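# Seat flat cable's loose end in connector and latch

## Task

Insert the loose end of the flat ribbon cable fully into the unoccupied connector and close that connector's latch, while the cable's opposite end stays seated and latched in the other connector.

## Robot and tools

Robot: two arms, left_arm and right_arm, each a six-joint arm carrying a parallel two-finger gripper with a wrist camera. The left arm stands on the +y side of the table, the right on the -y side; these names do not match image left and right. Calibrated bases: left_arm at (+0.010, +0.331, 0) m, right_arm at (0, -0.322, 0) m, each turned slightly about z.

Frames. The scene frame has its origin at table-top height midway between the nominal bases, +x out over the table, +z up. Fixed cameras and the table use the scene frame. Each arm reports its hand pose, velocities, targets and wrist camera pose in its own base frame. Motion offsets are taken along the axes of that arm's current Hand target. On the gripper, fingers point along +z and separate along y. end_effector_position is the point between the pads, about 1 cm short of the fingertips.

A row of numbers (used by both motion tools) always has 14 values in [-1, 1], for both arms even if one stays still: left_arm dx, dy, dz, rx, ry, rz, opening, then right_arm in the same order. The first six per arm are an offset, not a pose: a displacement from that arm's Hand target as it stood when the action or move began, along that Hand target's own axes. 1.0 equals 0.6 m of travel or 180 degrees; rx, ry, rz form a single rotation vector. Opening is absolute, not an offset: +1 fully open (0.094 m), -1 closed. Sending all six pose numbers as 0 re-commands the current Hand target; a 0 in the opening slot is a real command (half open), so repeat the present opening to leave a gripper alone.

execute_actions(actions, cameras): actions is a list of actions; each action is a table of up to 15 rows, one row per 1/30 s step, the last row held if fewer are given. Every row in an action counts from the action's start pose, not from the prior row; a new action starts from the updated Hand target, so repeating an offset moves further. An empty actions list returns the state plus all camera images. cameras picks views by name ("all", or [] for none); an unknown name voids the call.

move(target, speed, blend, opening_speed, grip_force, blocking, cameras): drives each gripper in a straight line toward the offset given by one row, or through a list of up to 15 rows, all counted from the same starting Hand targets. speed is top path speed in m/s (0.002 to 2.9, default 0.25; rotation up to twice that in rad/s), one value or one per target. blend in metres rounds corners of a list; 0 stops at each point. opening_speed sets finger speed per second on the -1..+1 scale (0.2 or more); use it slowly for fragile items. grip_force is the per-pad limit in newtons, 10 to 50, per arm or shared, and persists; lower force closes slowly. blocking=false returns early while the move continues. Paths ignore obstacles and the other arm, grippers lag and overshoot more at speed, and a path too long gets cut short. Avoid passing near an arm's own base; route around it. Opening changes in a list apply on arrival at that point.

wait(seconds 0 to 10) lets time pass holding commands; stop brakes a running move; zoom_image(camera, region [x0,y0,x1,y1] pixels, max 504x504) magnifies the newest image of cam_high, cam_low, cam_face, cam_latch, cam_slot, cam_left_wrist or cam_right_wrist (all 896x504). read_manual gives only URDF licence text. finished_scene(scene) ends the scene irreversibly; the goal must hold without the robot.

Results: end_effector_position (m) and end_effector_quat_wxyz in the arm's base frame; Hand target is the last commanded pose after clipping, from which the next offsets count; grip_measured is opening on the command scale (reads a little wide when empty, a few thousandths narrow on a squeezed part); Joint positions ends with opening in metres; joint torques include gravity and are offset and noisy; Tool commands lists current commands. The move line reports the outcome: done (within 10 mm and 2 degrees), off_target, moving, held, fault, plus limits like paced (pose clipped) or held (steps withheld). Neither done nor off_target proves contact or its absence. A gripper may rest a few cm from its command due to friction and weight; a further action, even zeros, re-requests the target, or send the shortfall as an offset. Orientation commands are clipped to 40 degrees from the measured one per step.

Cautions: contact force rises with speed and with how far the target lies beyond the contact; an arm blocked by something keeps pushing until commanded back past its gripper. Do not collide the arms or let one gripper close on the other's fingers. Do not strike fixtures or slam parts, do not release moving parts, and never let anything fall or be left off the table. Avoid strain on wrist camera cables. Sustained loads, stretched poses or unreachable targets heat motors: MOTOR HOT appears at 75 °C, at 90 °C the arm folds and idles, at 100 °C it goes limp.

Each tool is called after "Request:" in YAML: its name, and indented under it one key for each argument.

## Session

Request:
execute_actions:
  actions: []

Request:
zoom_image:
  camera: "cam_slot"
  region: [290, 150, 640, 450]

Request:
zoom_image:
  camera: "cam_latch"
  region: [220, 80, 480, 240]

Request:
zoom_image:
  camera: "cam_face"
  region: [380, 120, 620, 300]

Scene clock: 0.00 s.
left_arm: end_effector_position=(+0.2439, -0.2445, +0.3366) grip_measured=+1.000 end_effector_quat_wxyz=(+0.523, +0.376, +0.740, -0.192) | right_arm: end_effector_position=(+0.3204, +0.0024, +0.3306) grip_measured=+1.000 end_effector_quat_wxyz=(+0.582, +0.137, +0.800, +0.047)
Joint positions: left_arm=[-0.759 1.003 1.129 -0.515 0.059 0.143 0.094] | right_arm=[0.11 0.867 0.995 -0.457 0.188 0.315 0.094]
Joint velocities: within noise
Joint torques (N m): no reading
Heat: left arm: 28 °C; right arm: 29 °C.
Hand target: left_arm +0.2426, -0.2435, +0.3439; +0.530, +0.374, +0.735, -0.195 | right_arm +0.3191, +0.0019, +0.3395; +0.592, +0.137, +0.793, +0.049
Tool commands: left_gripper/opening=+1.0 right_gripper/opening=+1.0

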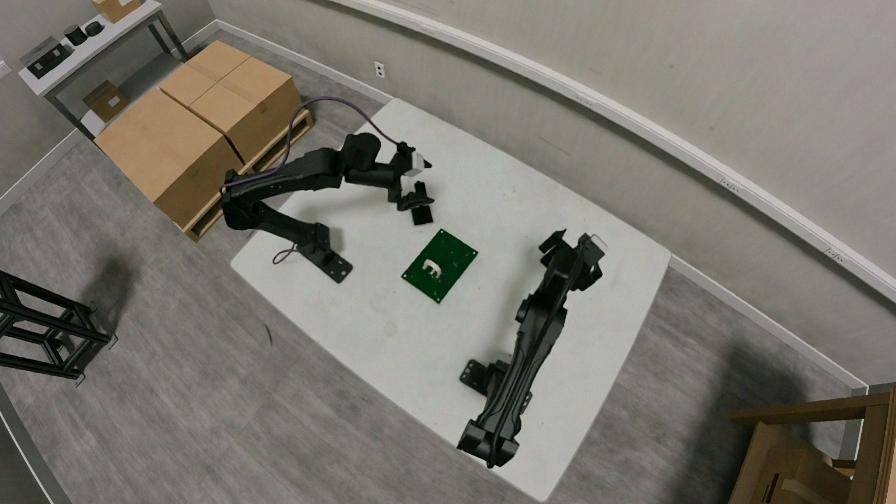

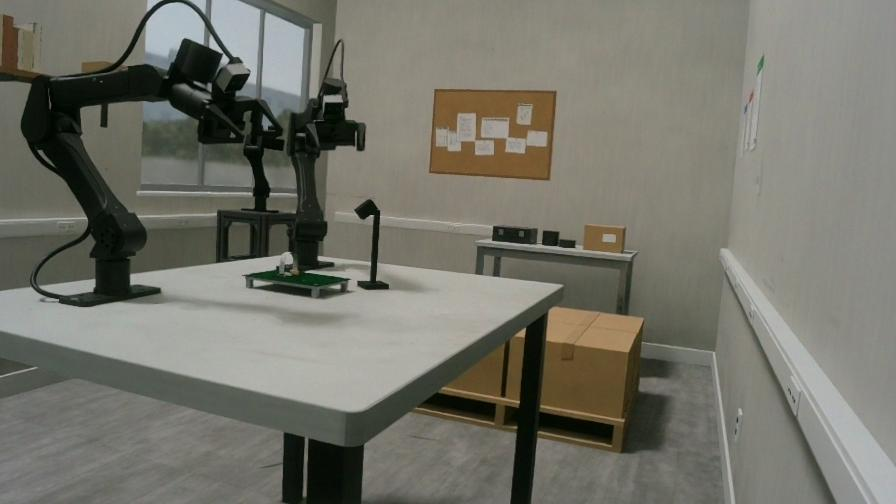

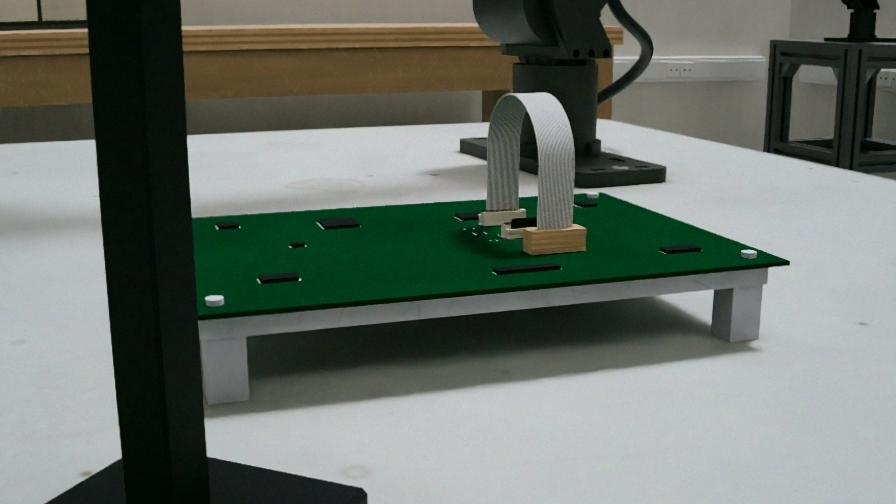

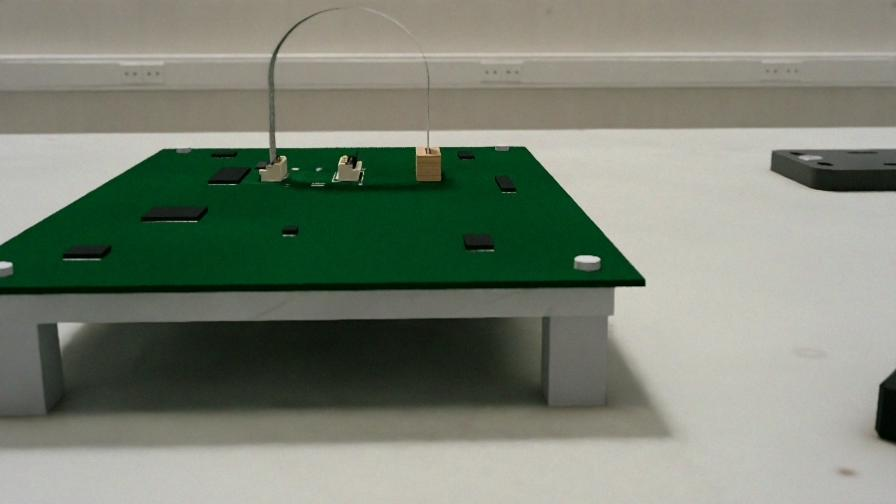

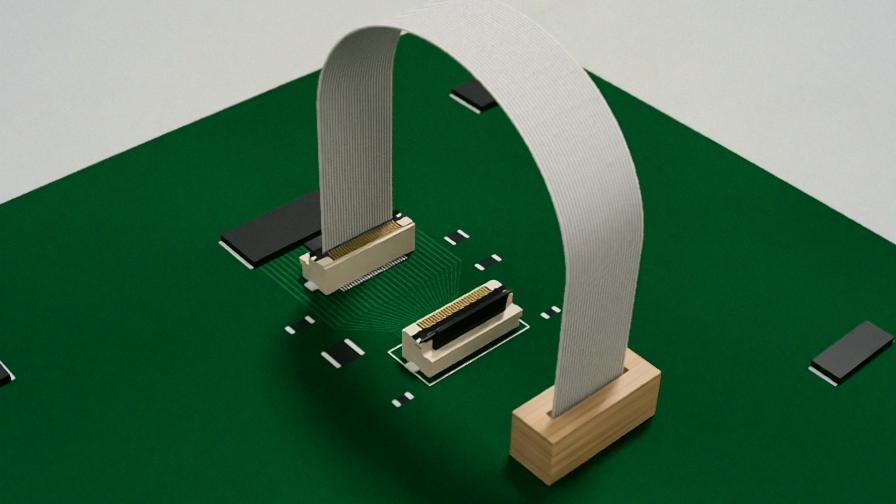

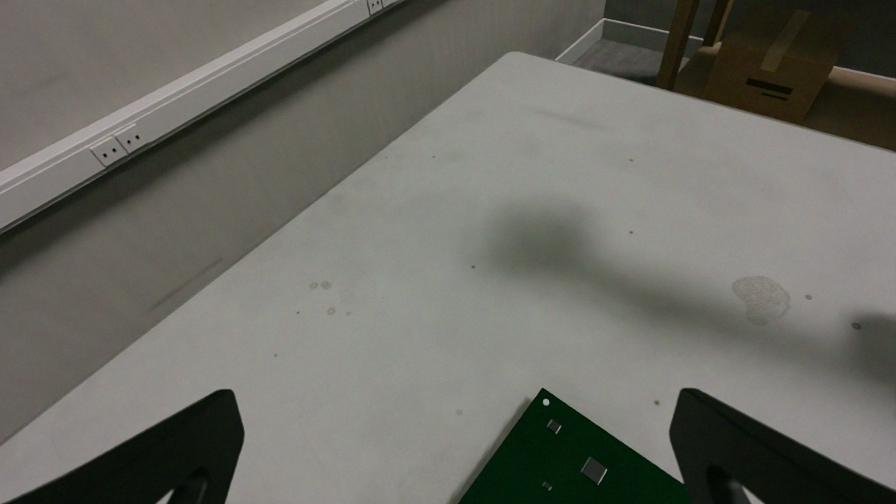

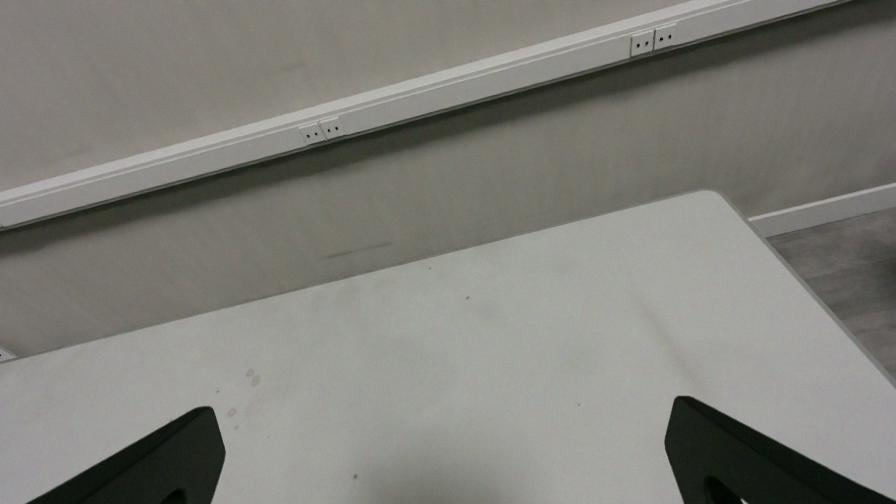

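Scaled by 1.440 from the camera's 896x504 image, which has a finer 1280x720 frame.

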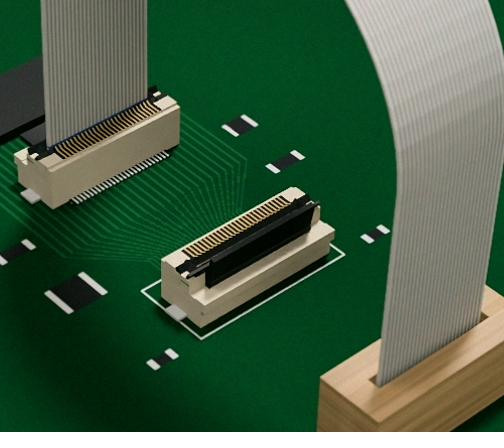

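Scaled by 1.938 from the camera's 896x504 image, which has a finer 1280x720 frame.

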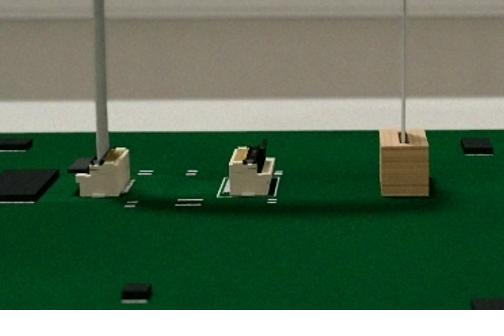

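Scaled by 2.100 from the camera's 896x504 image, which has a finer 1280x720 frame.

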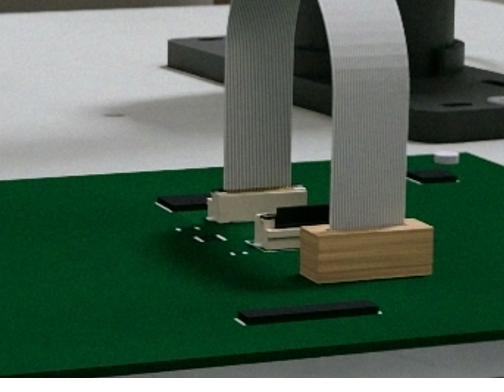

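Request:
zoom_image:
  camera: "cam_latch"
  region: [290, 90, 410, 200]

Request:
zoom_image:
  camera: "cam_latch"
  region: [390, 110, 470, 200]

Request:
zoom_image:
  camera: "cam_face"
  region: [460, 180, 620, 270]

Scaled by 4.200 from the camera's 896x504 image, which has a finer 1280x720 frame.

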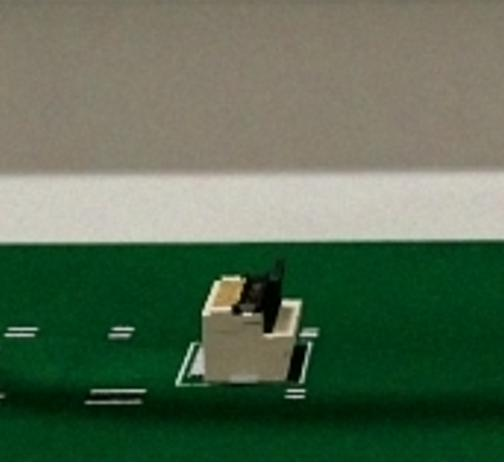

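Scaled by 5.600 from the camera's 896x504 image, which has a finer 1280x720 frame.

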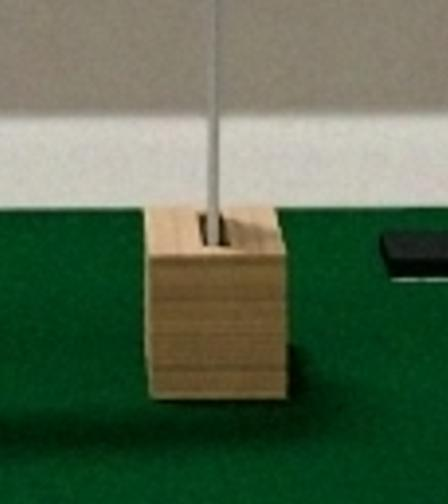

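Scaled by 3.150 from the camera's 896x504 image, which has a finer 1280x720 frame.

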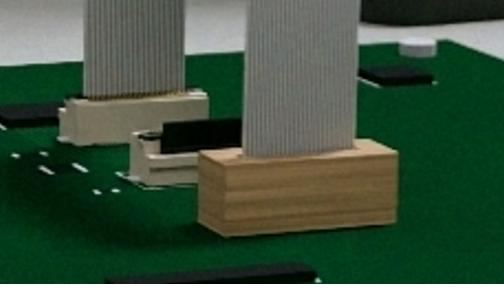

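Request:
move:
  target: [0.3452,-0.2773,0.0155,-0.2323,0.0708,-0.1536,-0.5,0,0,0,0,0,0,1]
  speed: 0.2
  cameras: ["cam_latch","cam_slot","cam_face"]

Scene clock: 20.50 s.
left_arm: end_effector_position=(+0.0897, -0.2791, +0.1257) grip_measured=-0.498 end_effector_quat_wxyz=(+0.476, +0.001, +0.880, +0.005) | right_arm: end_effector_position=(+0.3204, +0.0024, +0.3306) grip_measured=+1.000 end_effector_quat_wxyz=(+0.582, +0.137, +0.800, +0.047)
Joint positions: left_arm=[-1.789 1.773 1.183 -1.312 -0.953 -1.958 0.024] | right_arm=[0.11 0.867 0.995 -0.457 0.188 0.315 0.094]
Joint torques (N m): left_arm=[-0.08 -5.07 9.22 -0.3 -0.62 -0.11] | right_arm=[-0.01 -1.26 6.32 1.8 0.06 -0.03]
Heat: left arm: 31 °C; right arm: 30 °C.
Hand target: left_arm +0.0900, -0.2858, +0.1304; +0.485, -0.001, +0.875, +0.001 | right_arm +0.3191, +0.0019, +0.3395; +0.592, +0.137, +0.793, +0.049
Off the commanded pose: left_arm 0.008 m, 1 deg | right_arm 0.009 m, 1 deg.
move: done
Images, in order (width x height): cam_face 896x504, cam_latch 896x504, cam_slot 896x504.

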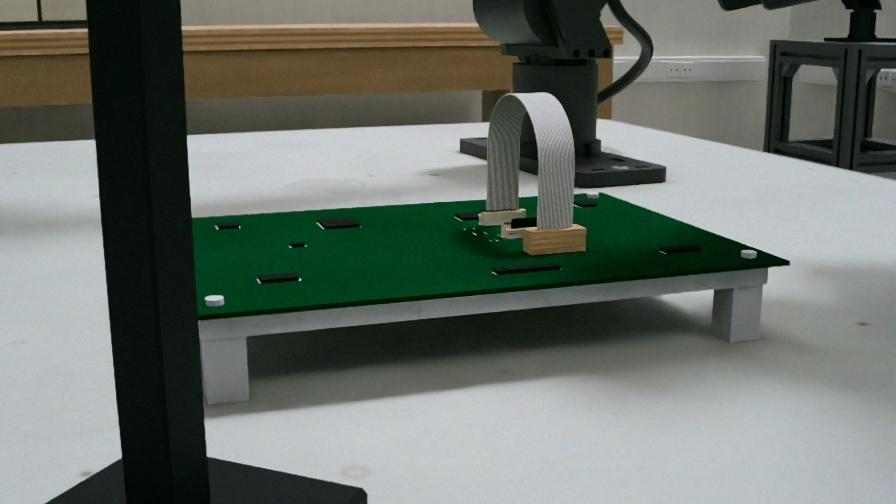

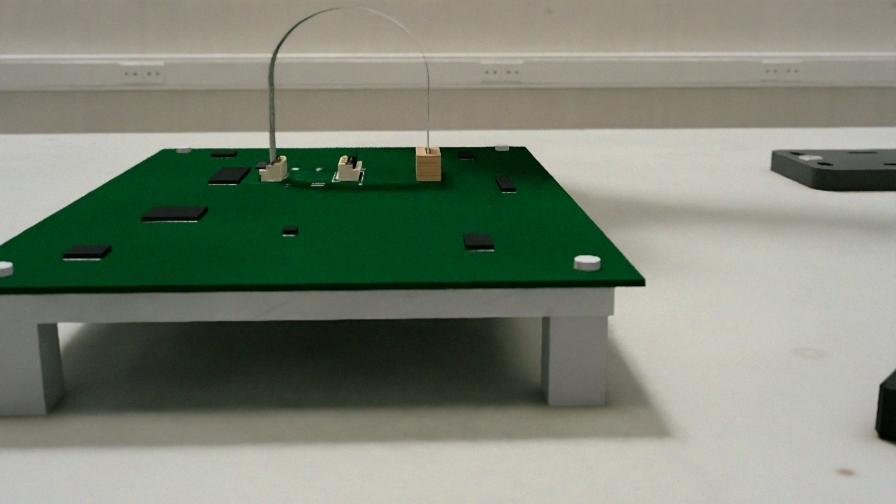

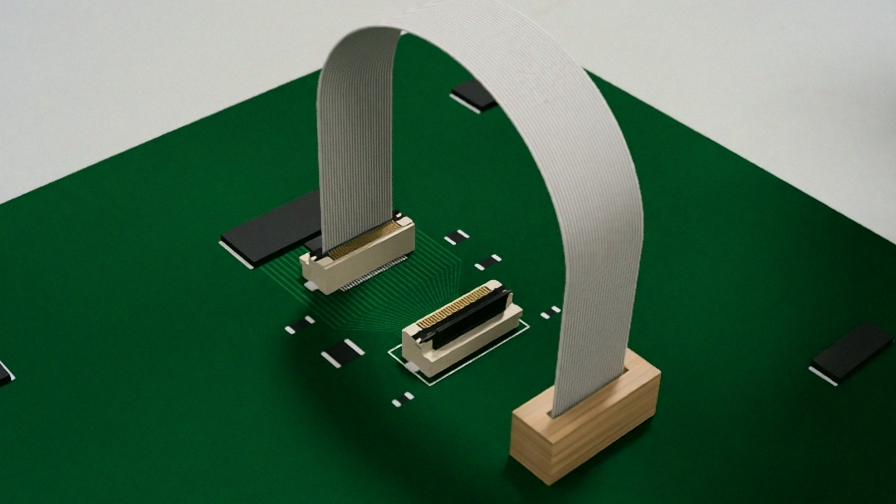

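Request:
move:
  target: [0.0813,-0.0067,0.0902,0,0,0,-0.5,0,0,0,0,0,0,1]
  speed: 0.15
  grip_force: 20
  cameras: ["cam_slot","cam_latch","cam_face"]

Scene clock: 28.13 s.
left_arm: end_effector_position=(+0.1050, -0.2928, +0.0617) grip_measured=-0.498 end_effector_quat_wxyz=(+0.469, -0.009, +0.883, -0.006) | right_arm: end_effector_position=(+0.3204, +0.0024, +0.3306) grip_measured=+1.000 end_effector_quat_wxyz=(+0.582, +0.137, +0.800, +0.047)
Joint positions: left_arm=[-1.725 1.881 1.058 -0.967 -0.96 -1.86 0.024] | right_arm=[0.11 0.867 0.995 -0.457 0.188 0.315 0.094]
Joint torques (N m): left_arm=[0.43 -6.06 4.34 0.06 -0.7 0.06] | right_arm=[-0.02 -1.28 6.31 1.8 0.05 -0.04]
Heat: left arm: 31 °C; right arm: 30 °C.
Hand target: left_arm +0.1100, -0.2897, +0.0603; +0.485, -0.001, +0.875, +0.001 | right_arm +0.3191, +0.0019, +0.3395; +0.592, +0.137, +0.793, +0.049
Off the commanded pose: left_arm 0.006 m, 2 deg | right_arm 0.009 m, 1 deg.
grip_force (N): 20, 20
move: done
Images, in order (width x height): cam_face 896x504, cam_latch 896x504, cam_slot 896x504.

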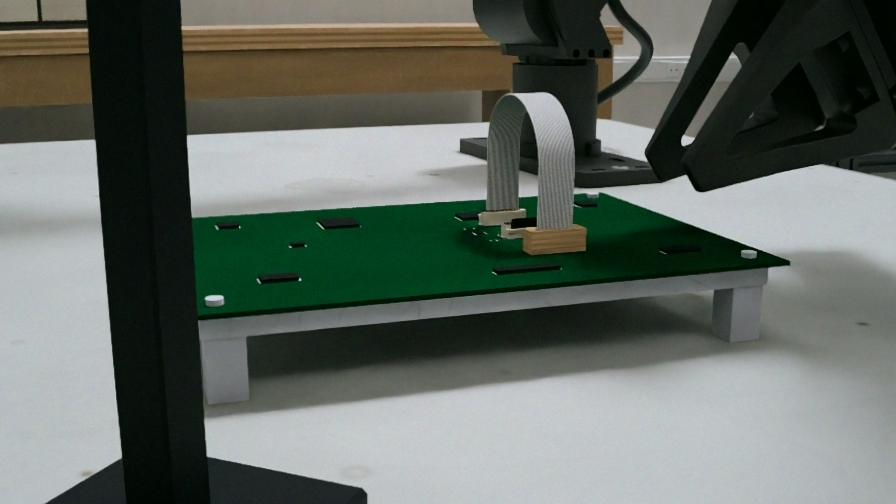

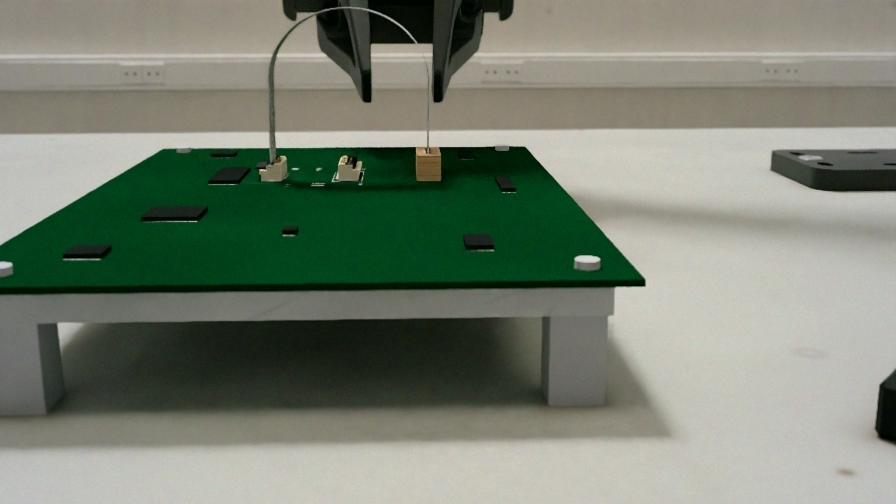

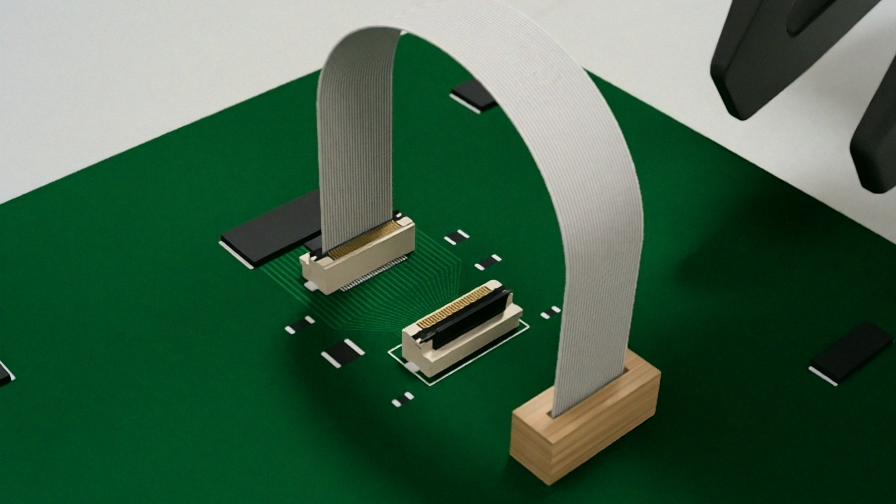

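Request:
move:
  target:
    - [0,0.0178,0,0,0,0,-0.5,0,0,0,0,0,0,1]
    - [-0.0208,0.0178,0.046,0,0,0,-0.5,0,0,0,0,0,0,1]
  speed: 0.1
  blend: [0.005,0]
  cameras: ["cam_slot","cam_latch","cam_face"]

Scene clock: 32.23 s.
left_arm: end_effector_position=(+0.1364, -0.2796, +0.0455) grip_measured=-0.498 end_effector_quat_wxyz=(+0.471, +0.002, +0.882, +0.013) | right_arm: end_effector_position=(+0.3204, +0.0024, +0.3306) grip_measured=+1.000 end_effector_quat_wxyz=(+0.582, +0.137, +0.800, +0.047)
Joint positions: left_arm=[-1.622 1.856 0.946 -0.775 -0.977 -1.678 0.024] | right_arm=[0.11 0.867 0.995 -0.457 0.188 0.315 0.094]
Joint torques (N m): left_arm=[0.14 -9.35 4.31 0.22 -0.74 0.07] | right_arm=[-0.01 -1.28 6.31 1.8 0.05 -0.04]
Heat: left arm: 30 °C; right arm: 30 °C.
Hand target: left_arm +0.1400, -0.2791, +0.0563; +0.485, -0.001, +0.875, +0.000 | right_arm +0.3191, +0.0019, +0.3395; +0.592, +0.137, +0.793, +0.049
Off the commanded pose: left_arm 0.011 m, 2 deg | right_arm 0.009 m, 1 deg.
grip_force (N): 20, 20
move: off_target (left_arm)
Images, in order (width x height): cam_face 896x504, cam_latch 896x504, cam_slot 896x504.

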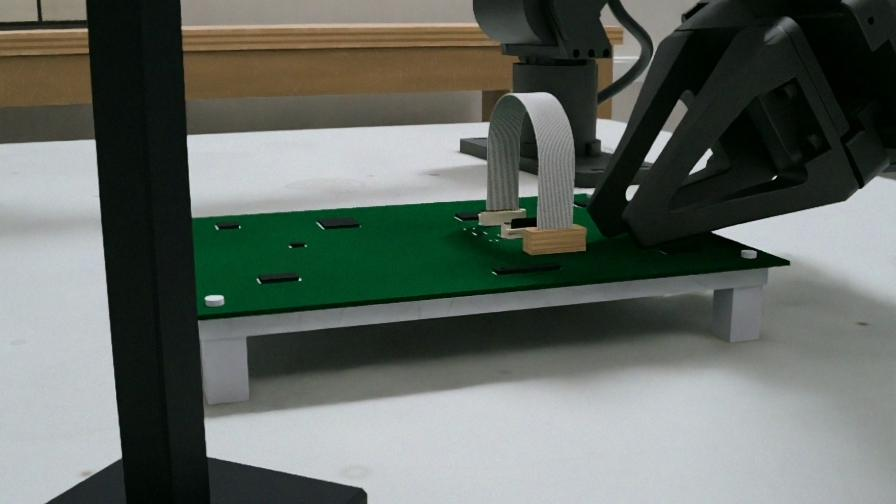

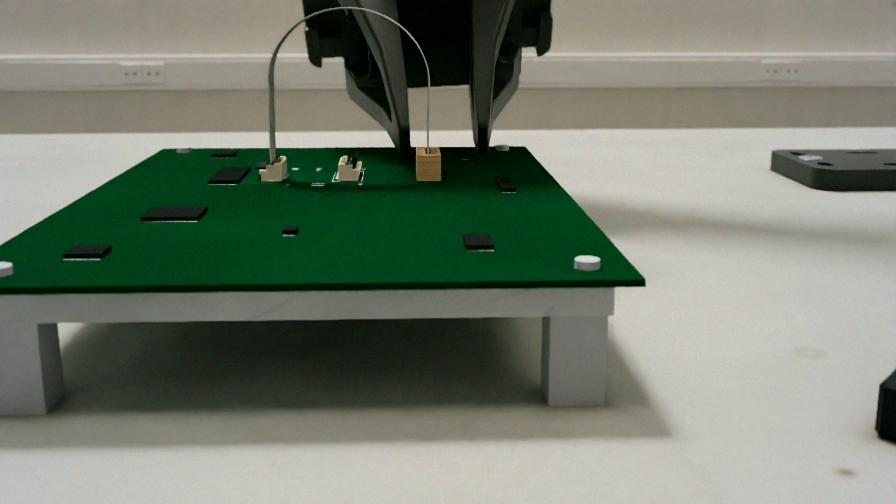

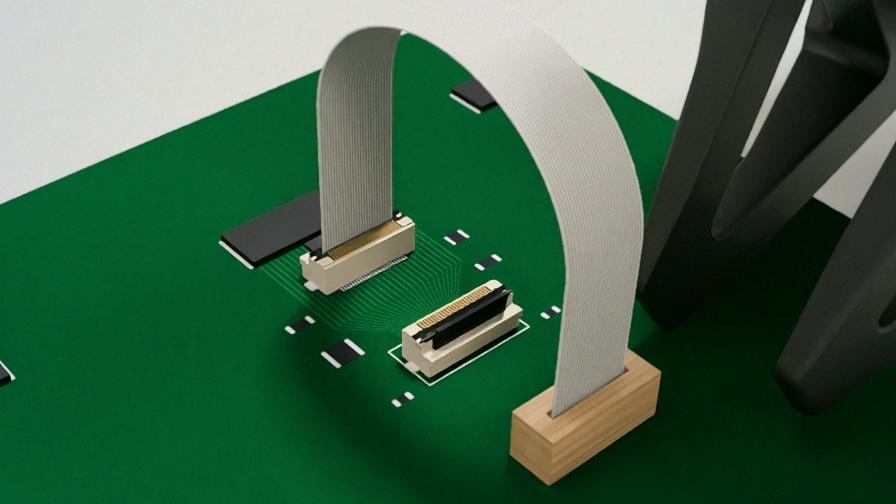

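Request:
move:
  target:
    - [-0.0254,-0.0067,-0.0159,0,0,0,-0.5,0,0,0,0,0,0,1]
    - [-0.045,-0.0067,0.0155,0,0,0,-0.5,0,0,0,0,0,0,1]
  speed: 0.08
  cameras: ["cam_slot","cam_latch","cam_face"]

Scene clock: 36.37 s.
left_arm: end_effector_position=(+0.1585, -0.2813, +0.0612) grip_measured=-0.498 end_effector_quat_wxyz=(+0.471, +0.007, +0.882, +0.016) | right_arm: end_effector_position=(+0.3204, +0.0024, +0.3306) grip_measured=+1.000 end_effector_quat_wxyz=(+0.582, +0.137, +0.800, +0.047)
Joint positions: left_arm=[-1.544 1.795 0.946 -0.721 -0.981 -1.528 0.024] | right_arm=[0.11 0.867 0.995 -0.457 0.188 0.315 0.094]
Joint torques (N m): left_arm=[0.2 -9.01 5.76 0.39 -0.71 0.06] | right_arm=[0.01 -1.26 6.31 1.8 0.05 -0.04]
Heat: left arm: 30 °C; right arm: 30 °C.
Hand target: left_arm +0.1622, -0.2831, +0.0743; +0.485, -0.001, +0.875, +0.001 | right_arm +0.3191, +0.0019, +0.3395; +0.592, +0.137, +0.793, +0.049
Off the commanded pose: left_arm 0.014 m, 3 deg | right_arm 0.009 m, 1 deg.
grip_force (N): 20, 20
move: off_target (left_arm)
Images, in order (width x height): cam_face 896x504, cam_latch 896x504, cam_slot 896x504.

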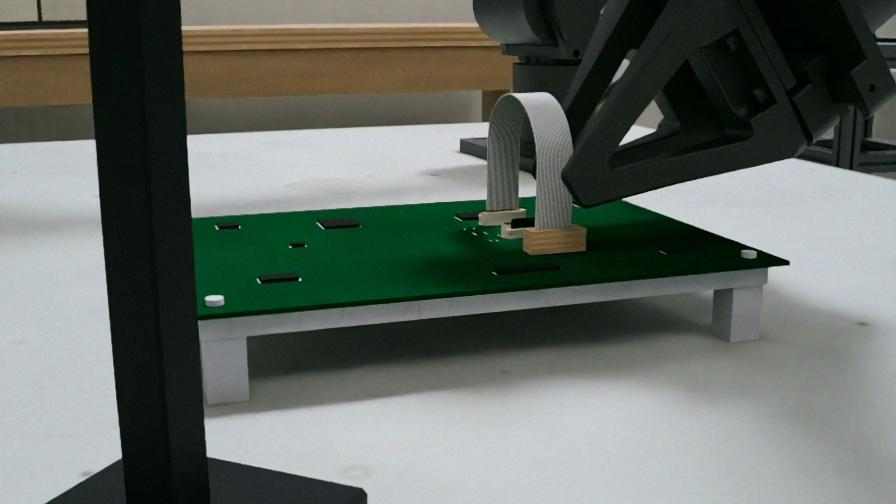

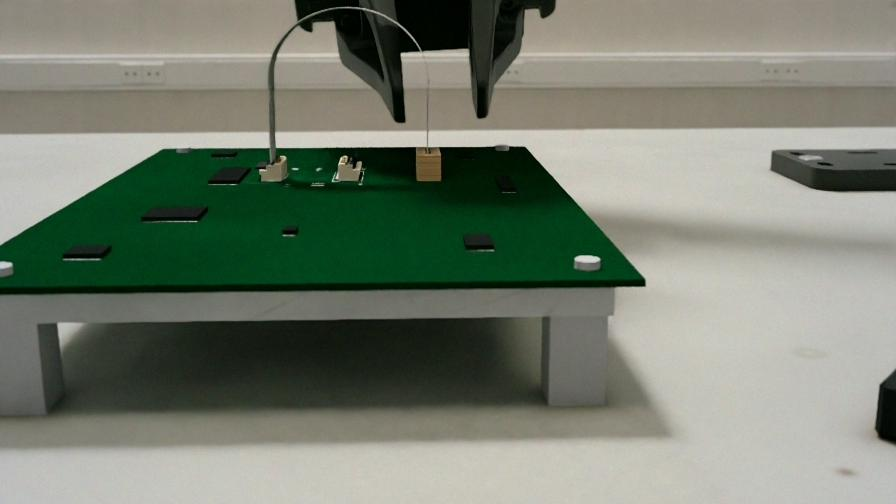

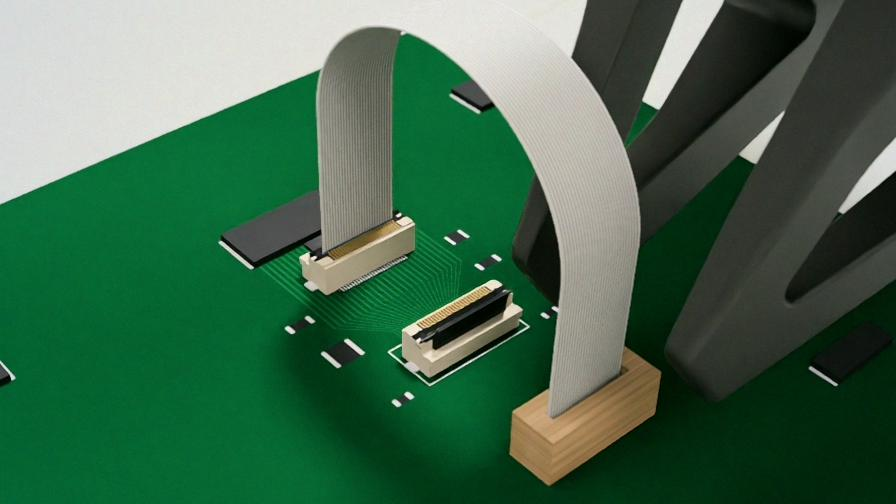

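Request:
move:
  target: [-0.0091,-0.006,0.0209,0.0088,0,-0.0141,-0.5,0,0,0,0,0,0,1]
  speed: 0.06
  cameras: ["cam_slot","cam_latch","cam_face"]

Scene clock: 40.97 s.
left_arm: end_effector_position=(+0.1724, -0.2896, +0.0624) grip_measured=-0.498 end_effector_quat_wxyz=(+0.473, -0.007, +0.881, -0.013) | right_arm: end_effector_position=(+0.3204, +0.0024, +0.3306) grip_measured=+1.000 end_effector_quat_wxyz=(+0.582, +0.137, +0.800, +0.047)
Joint positions: left_arm=[-1.498 1.769 0.912 -0.574 -0.98 -1.439 0.024] | right_arm=[0.11 0.867 0.995 -0.457 0.188 0.315 0.094]
Joint torques (N m): left_arm=[0.62 -9.03 4.92 0.63 -0.64 0.05] | right_arm=[-0.01 -1.26 6.32 1.79 0.05 -0.04]
Heat: left arm: 30 °C; right arm: 30 °C.
Hand target: left_arm +0.1758, -0.2866, +0.0722; +0.485, -0.013, +0.874, -0.022 | right_arm +0.3191, +0.0019, +0.3395; +0.592, +0.137, +0.793, +0.049
Off the commanded pose: left_arm 0.011 m, 2 deg | right_arm 0.009 m, 1 deg.
grip_force (N): 20, 20
move: off_target (left_arm)
Images, in order (width x height): cam_face 896x504, cam_latch 896x504, cam_slot 896x504.

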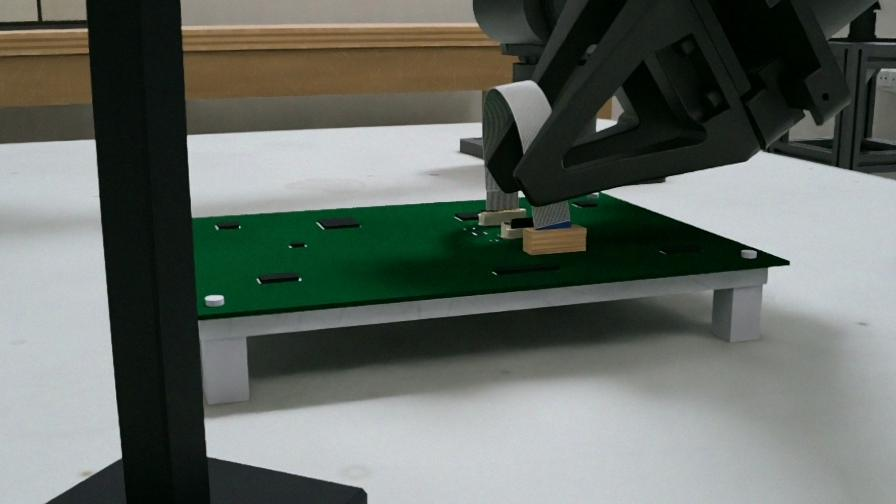

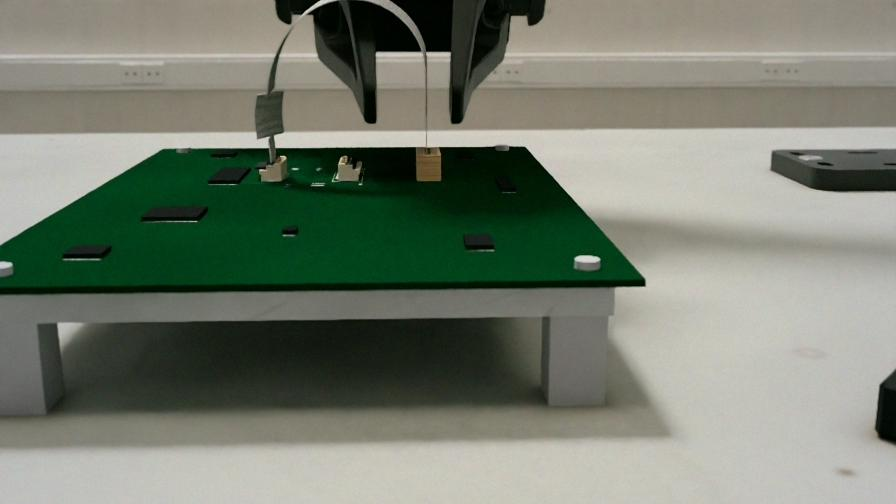

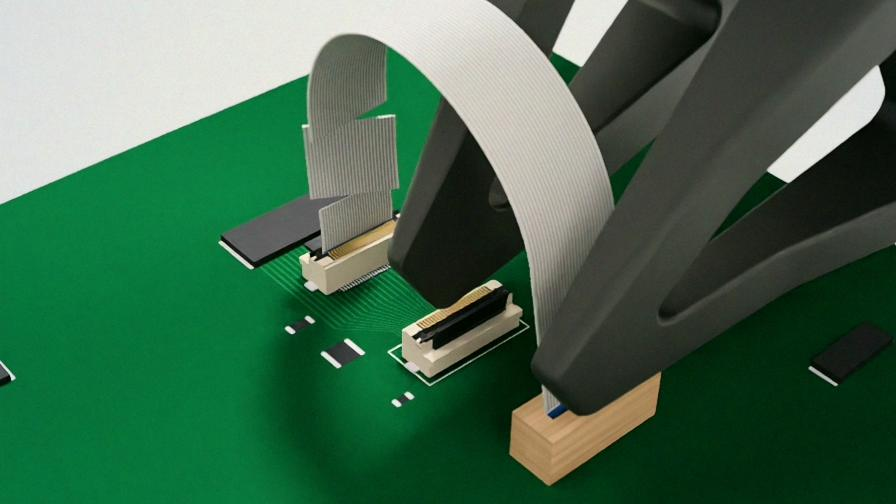

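Request:
move:
  target: [0.0286,0.0076,0.0166,-0.0094,0,0.0158,-0.5,0,0,0,0,0,0,1]
  speed: 0.06
  cameras: ["cam_slot","cam_latch"]

Scene clock: 44.13 s.
left_arm: end_effector_position=(+0.1723, -0.2883, +0.0566) grip_measured=-0.498 end_effector_quat_wxyz=(+0.473, -0.006, +0.881, -0.011) | right_arm: end_effector_position=(+0.3204, +0.0024, +0.3306) grip_measured=+1.000 end_effector_quat_wxyz=(+0.582, +0.137, +0.800, +0.047)
Joint positions: left_arm=[-1.498 1.782 0.9 -0.555 -0.98 -1.439 0.024] | right_arm=[0.11 0.867 0.995 -0.457 0.188 0.315 0.094]
Joint torques (N m): left_arm=[0.31 -5.2 4.96 0.61 -0.71 0.05] | right_arm=[0.01 -1.26 6.31 1.8 0.05 -0.04]
Heat: left arm: 30 °C; right arm: 30 °C.
Hand target: left_arm +0.1752, -0.2831, +0.0523; +0.485, +0.001, +0.875, +0.003 | right_arm +0.3191, +0.0019, +0.3395; +0.592, +0.137, +0.793, +0.049
Off the commanded pose: left_arm 0.007 m, 2 deg | right_arm 0.009 m, 1 deg.
grip_force (N): 20, 20
move: done
Images, in order (width x height): cam_latch 896x504, cam_slot 896x504.

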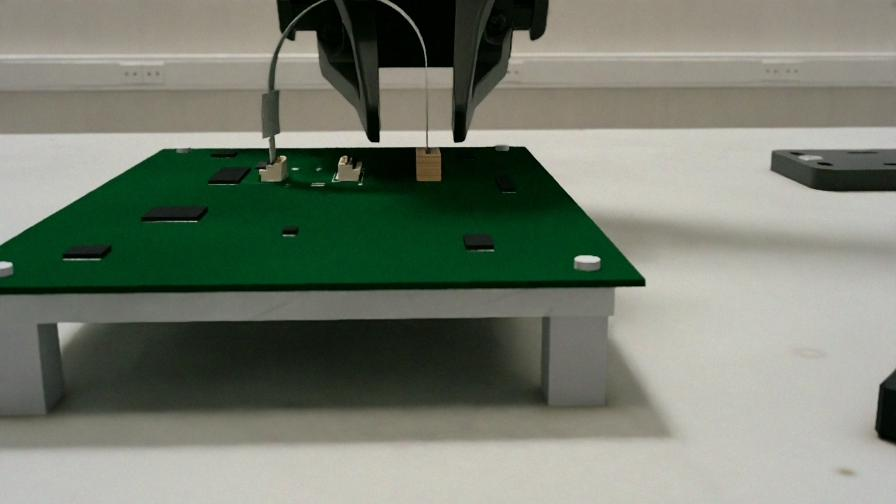

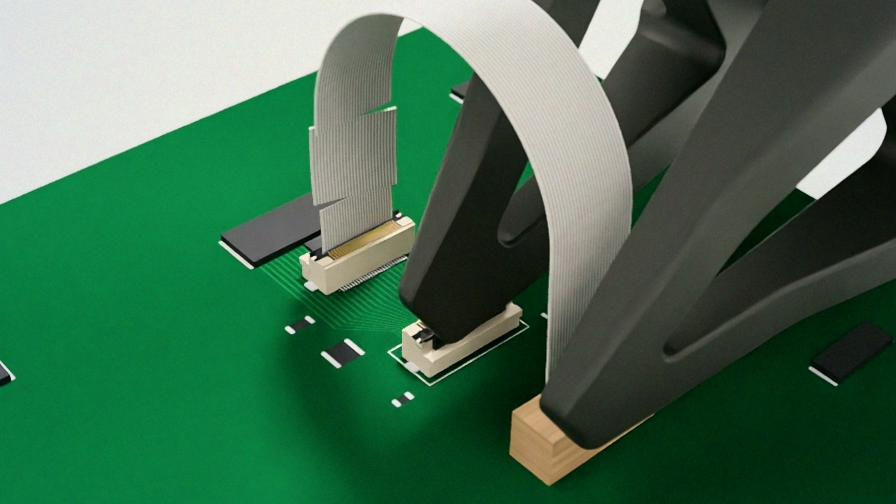

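Request:
move:
  target: [0,0.0133,0,0,0,0,-0.5,0,0,0,0,0,0,1]
  speed: 0.05
  cameras: ["cam_slot","cam_latch","cam_face"]

Scene clock: 46.17 s.
left_arm: end_effector_position=(+0.1717, -0.2792, +0.0493) grip_measured=-0.498 end_effector_quat_wxyz=(+0.473, +0.001, +0.881, +0.000) | right_arm: end_effector_position=(+0.3204, +0.0024, +0.3306) grip_measured=+1.000 end_effector_quat_wxyz=(+0.582, +0.137, +0.800, +0.047)
Joint positions: left_arm=[-1.498 1.782 0.866 -0.543 -0.98 -1.436 0.024] | right_arm=[0.11 0.867 0.995 -0.457 0.188 0.315 0.094]
Joint torques (N m): left_arm=[0.51 -6.82 4.74 0.56 -0.67 0.05] | right_arm=[-0.01 -1.26 6.32 1.8 0.05 -0.03]
Heat: left arm: 30 °C; right arm: 30 °C.
Hand target: left_arm +0.1752, -0.2751, +0.0523; +0.485, +0.001, +0.875, +0.003 | right_arm +0.3191, +0.0019, +0.3395; +0.592, +0.137, +0.793, +0.049
Off the commanded pose: left_arm 0.006 m, 2 deg | right_arm 0.009 m, 1 deg.
grip_force (N): 20, 20
move: done
Images, in order (width x height): cam_face 896x504, cam_latch 896x504, cam_slot 896x504.

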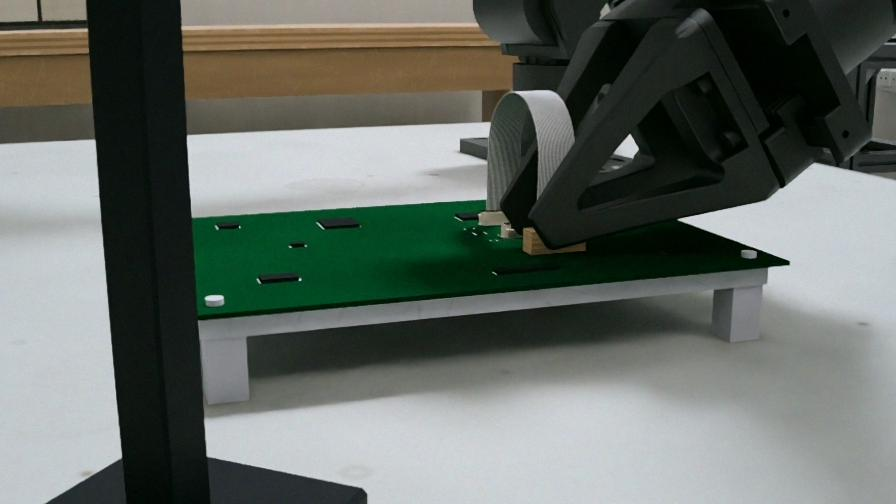

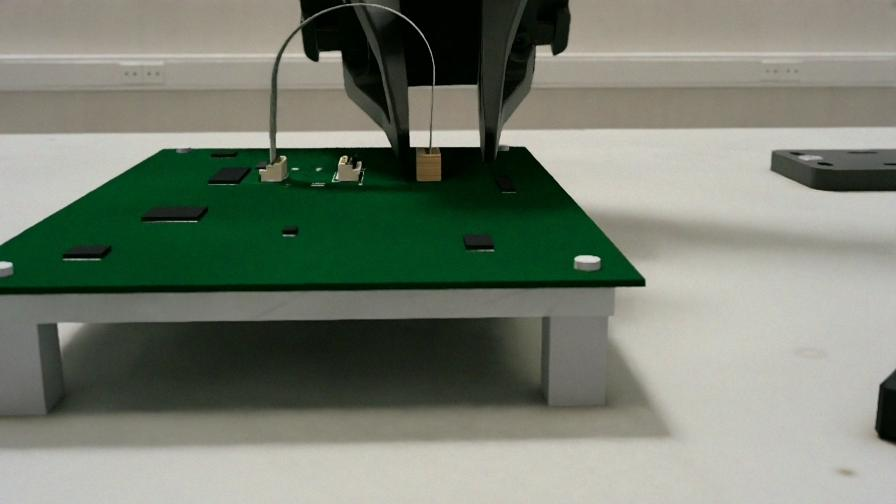

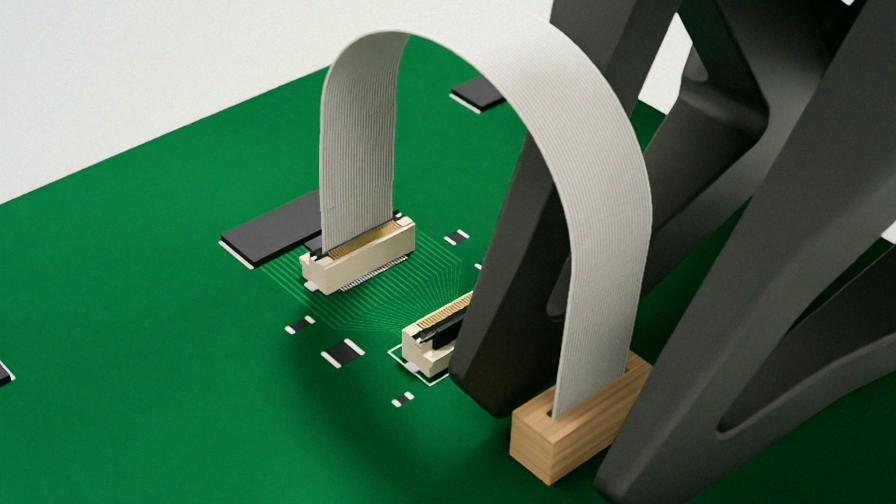

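Request:
move:
  target: [-0.031,-0.0086,-0.0182,0.0098,0,-0.0166,-0.5,0,0,0,0,0,0,1]
  speed: 0.06
  cameras: ["cam_latch"]

Scene clock: 48.17 s.
left_arm: end_effector_position=(+0.1718, -0.2820, +0.0615) grip_measured=-0.498 end_effector_quat_wxyz=(+0.474, -0.009, +0.880, -0.020) | right_arm: end_effector_position=(+0.3204, +0.0024, +0.3306) grip_measured=+1.000 end_effector_quat_wxyz=(+0.582, +0.137, +0.800, +0.047)
Joint positions: left_arm=[-1.498 1.737 0.866 -0.543 -0.98 -1.435 0.024] | right_arm=[0.11 0.867 0.995 -0.457 0.188 0.315 0.094]
Joint torques (N m): left_arm=[0.73 -8.49 6.61 0.4 -0.64 0.06] | right_arm=[0.01 -1.26 6.34 1.8 0.05 -0.03]
Heat: left arm: 30 °C; right arm: 30 °C.
Hand target: left_arm +0.1757, -0.2804, +0.0738; +0.485, -0.014, +0.874, -0.023 | right_arm +0.3191, +0.0019, +0.3395; +0.592, +0.137, +0.793, +0.049
Off the commanded pose: left_arm 0.013 m, 2 deg | right_arm 0.009 m, 1 deg.
grip_force (N): 20, 20
move: off_target (left_arm)
Images, in order (width x height): cam_latch 896x504.

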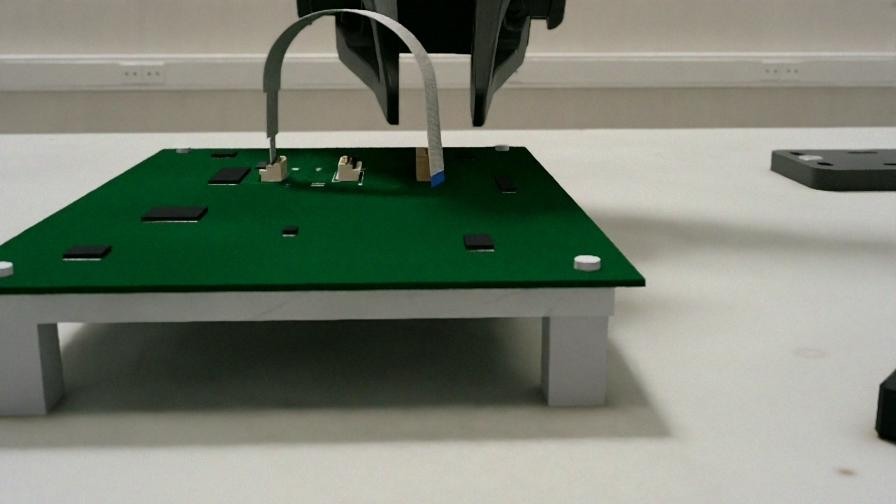

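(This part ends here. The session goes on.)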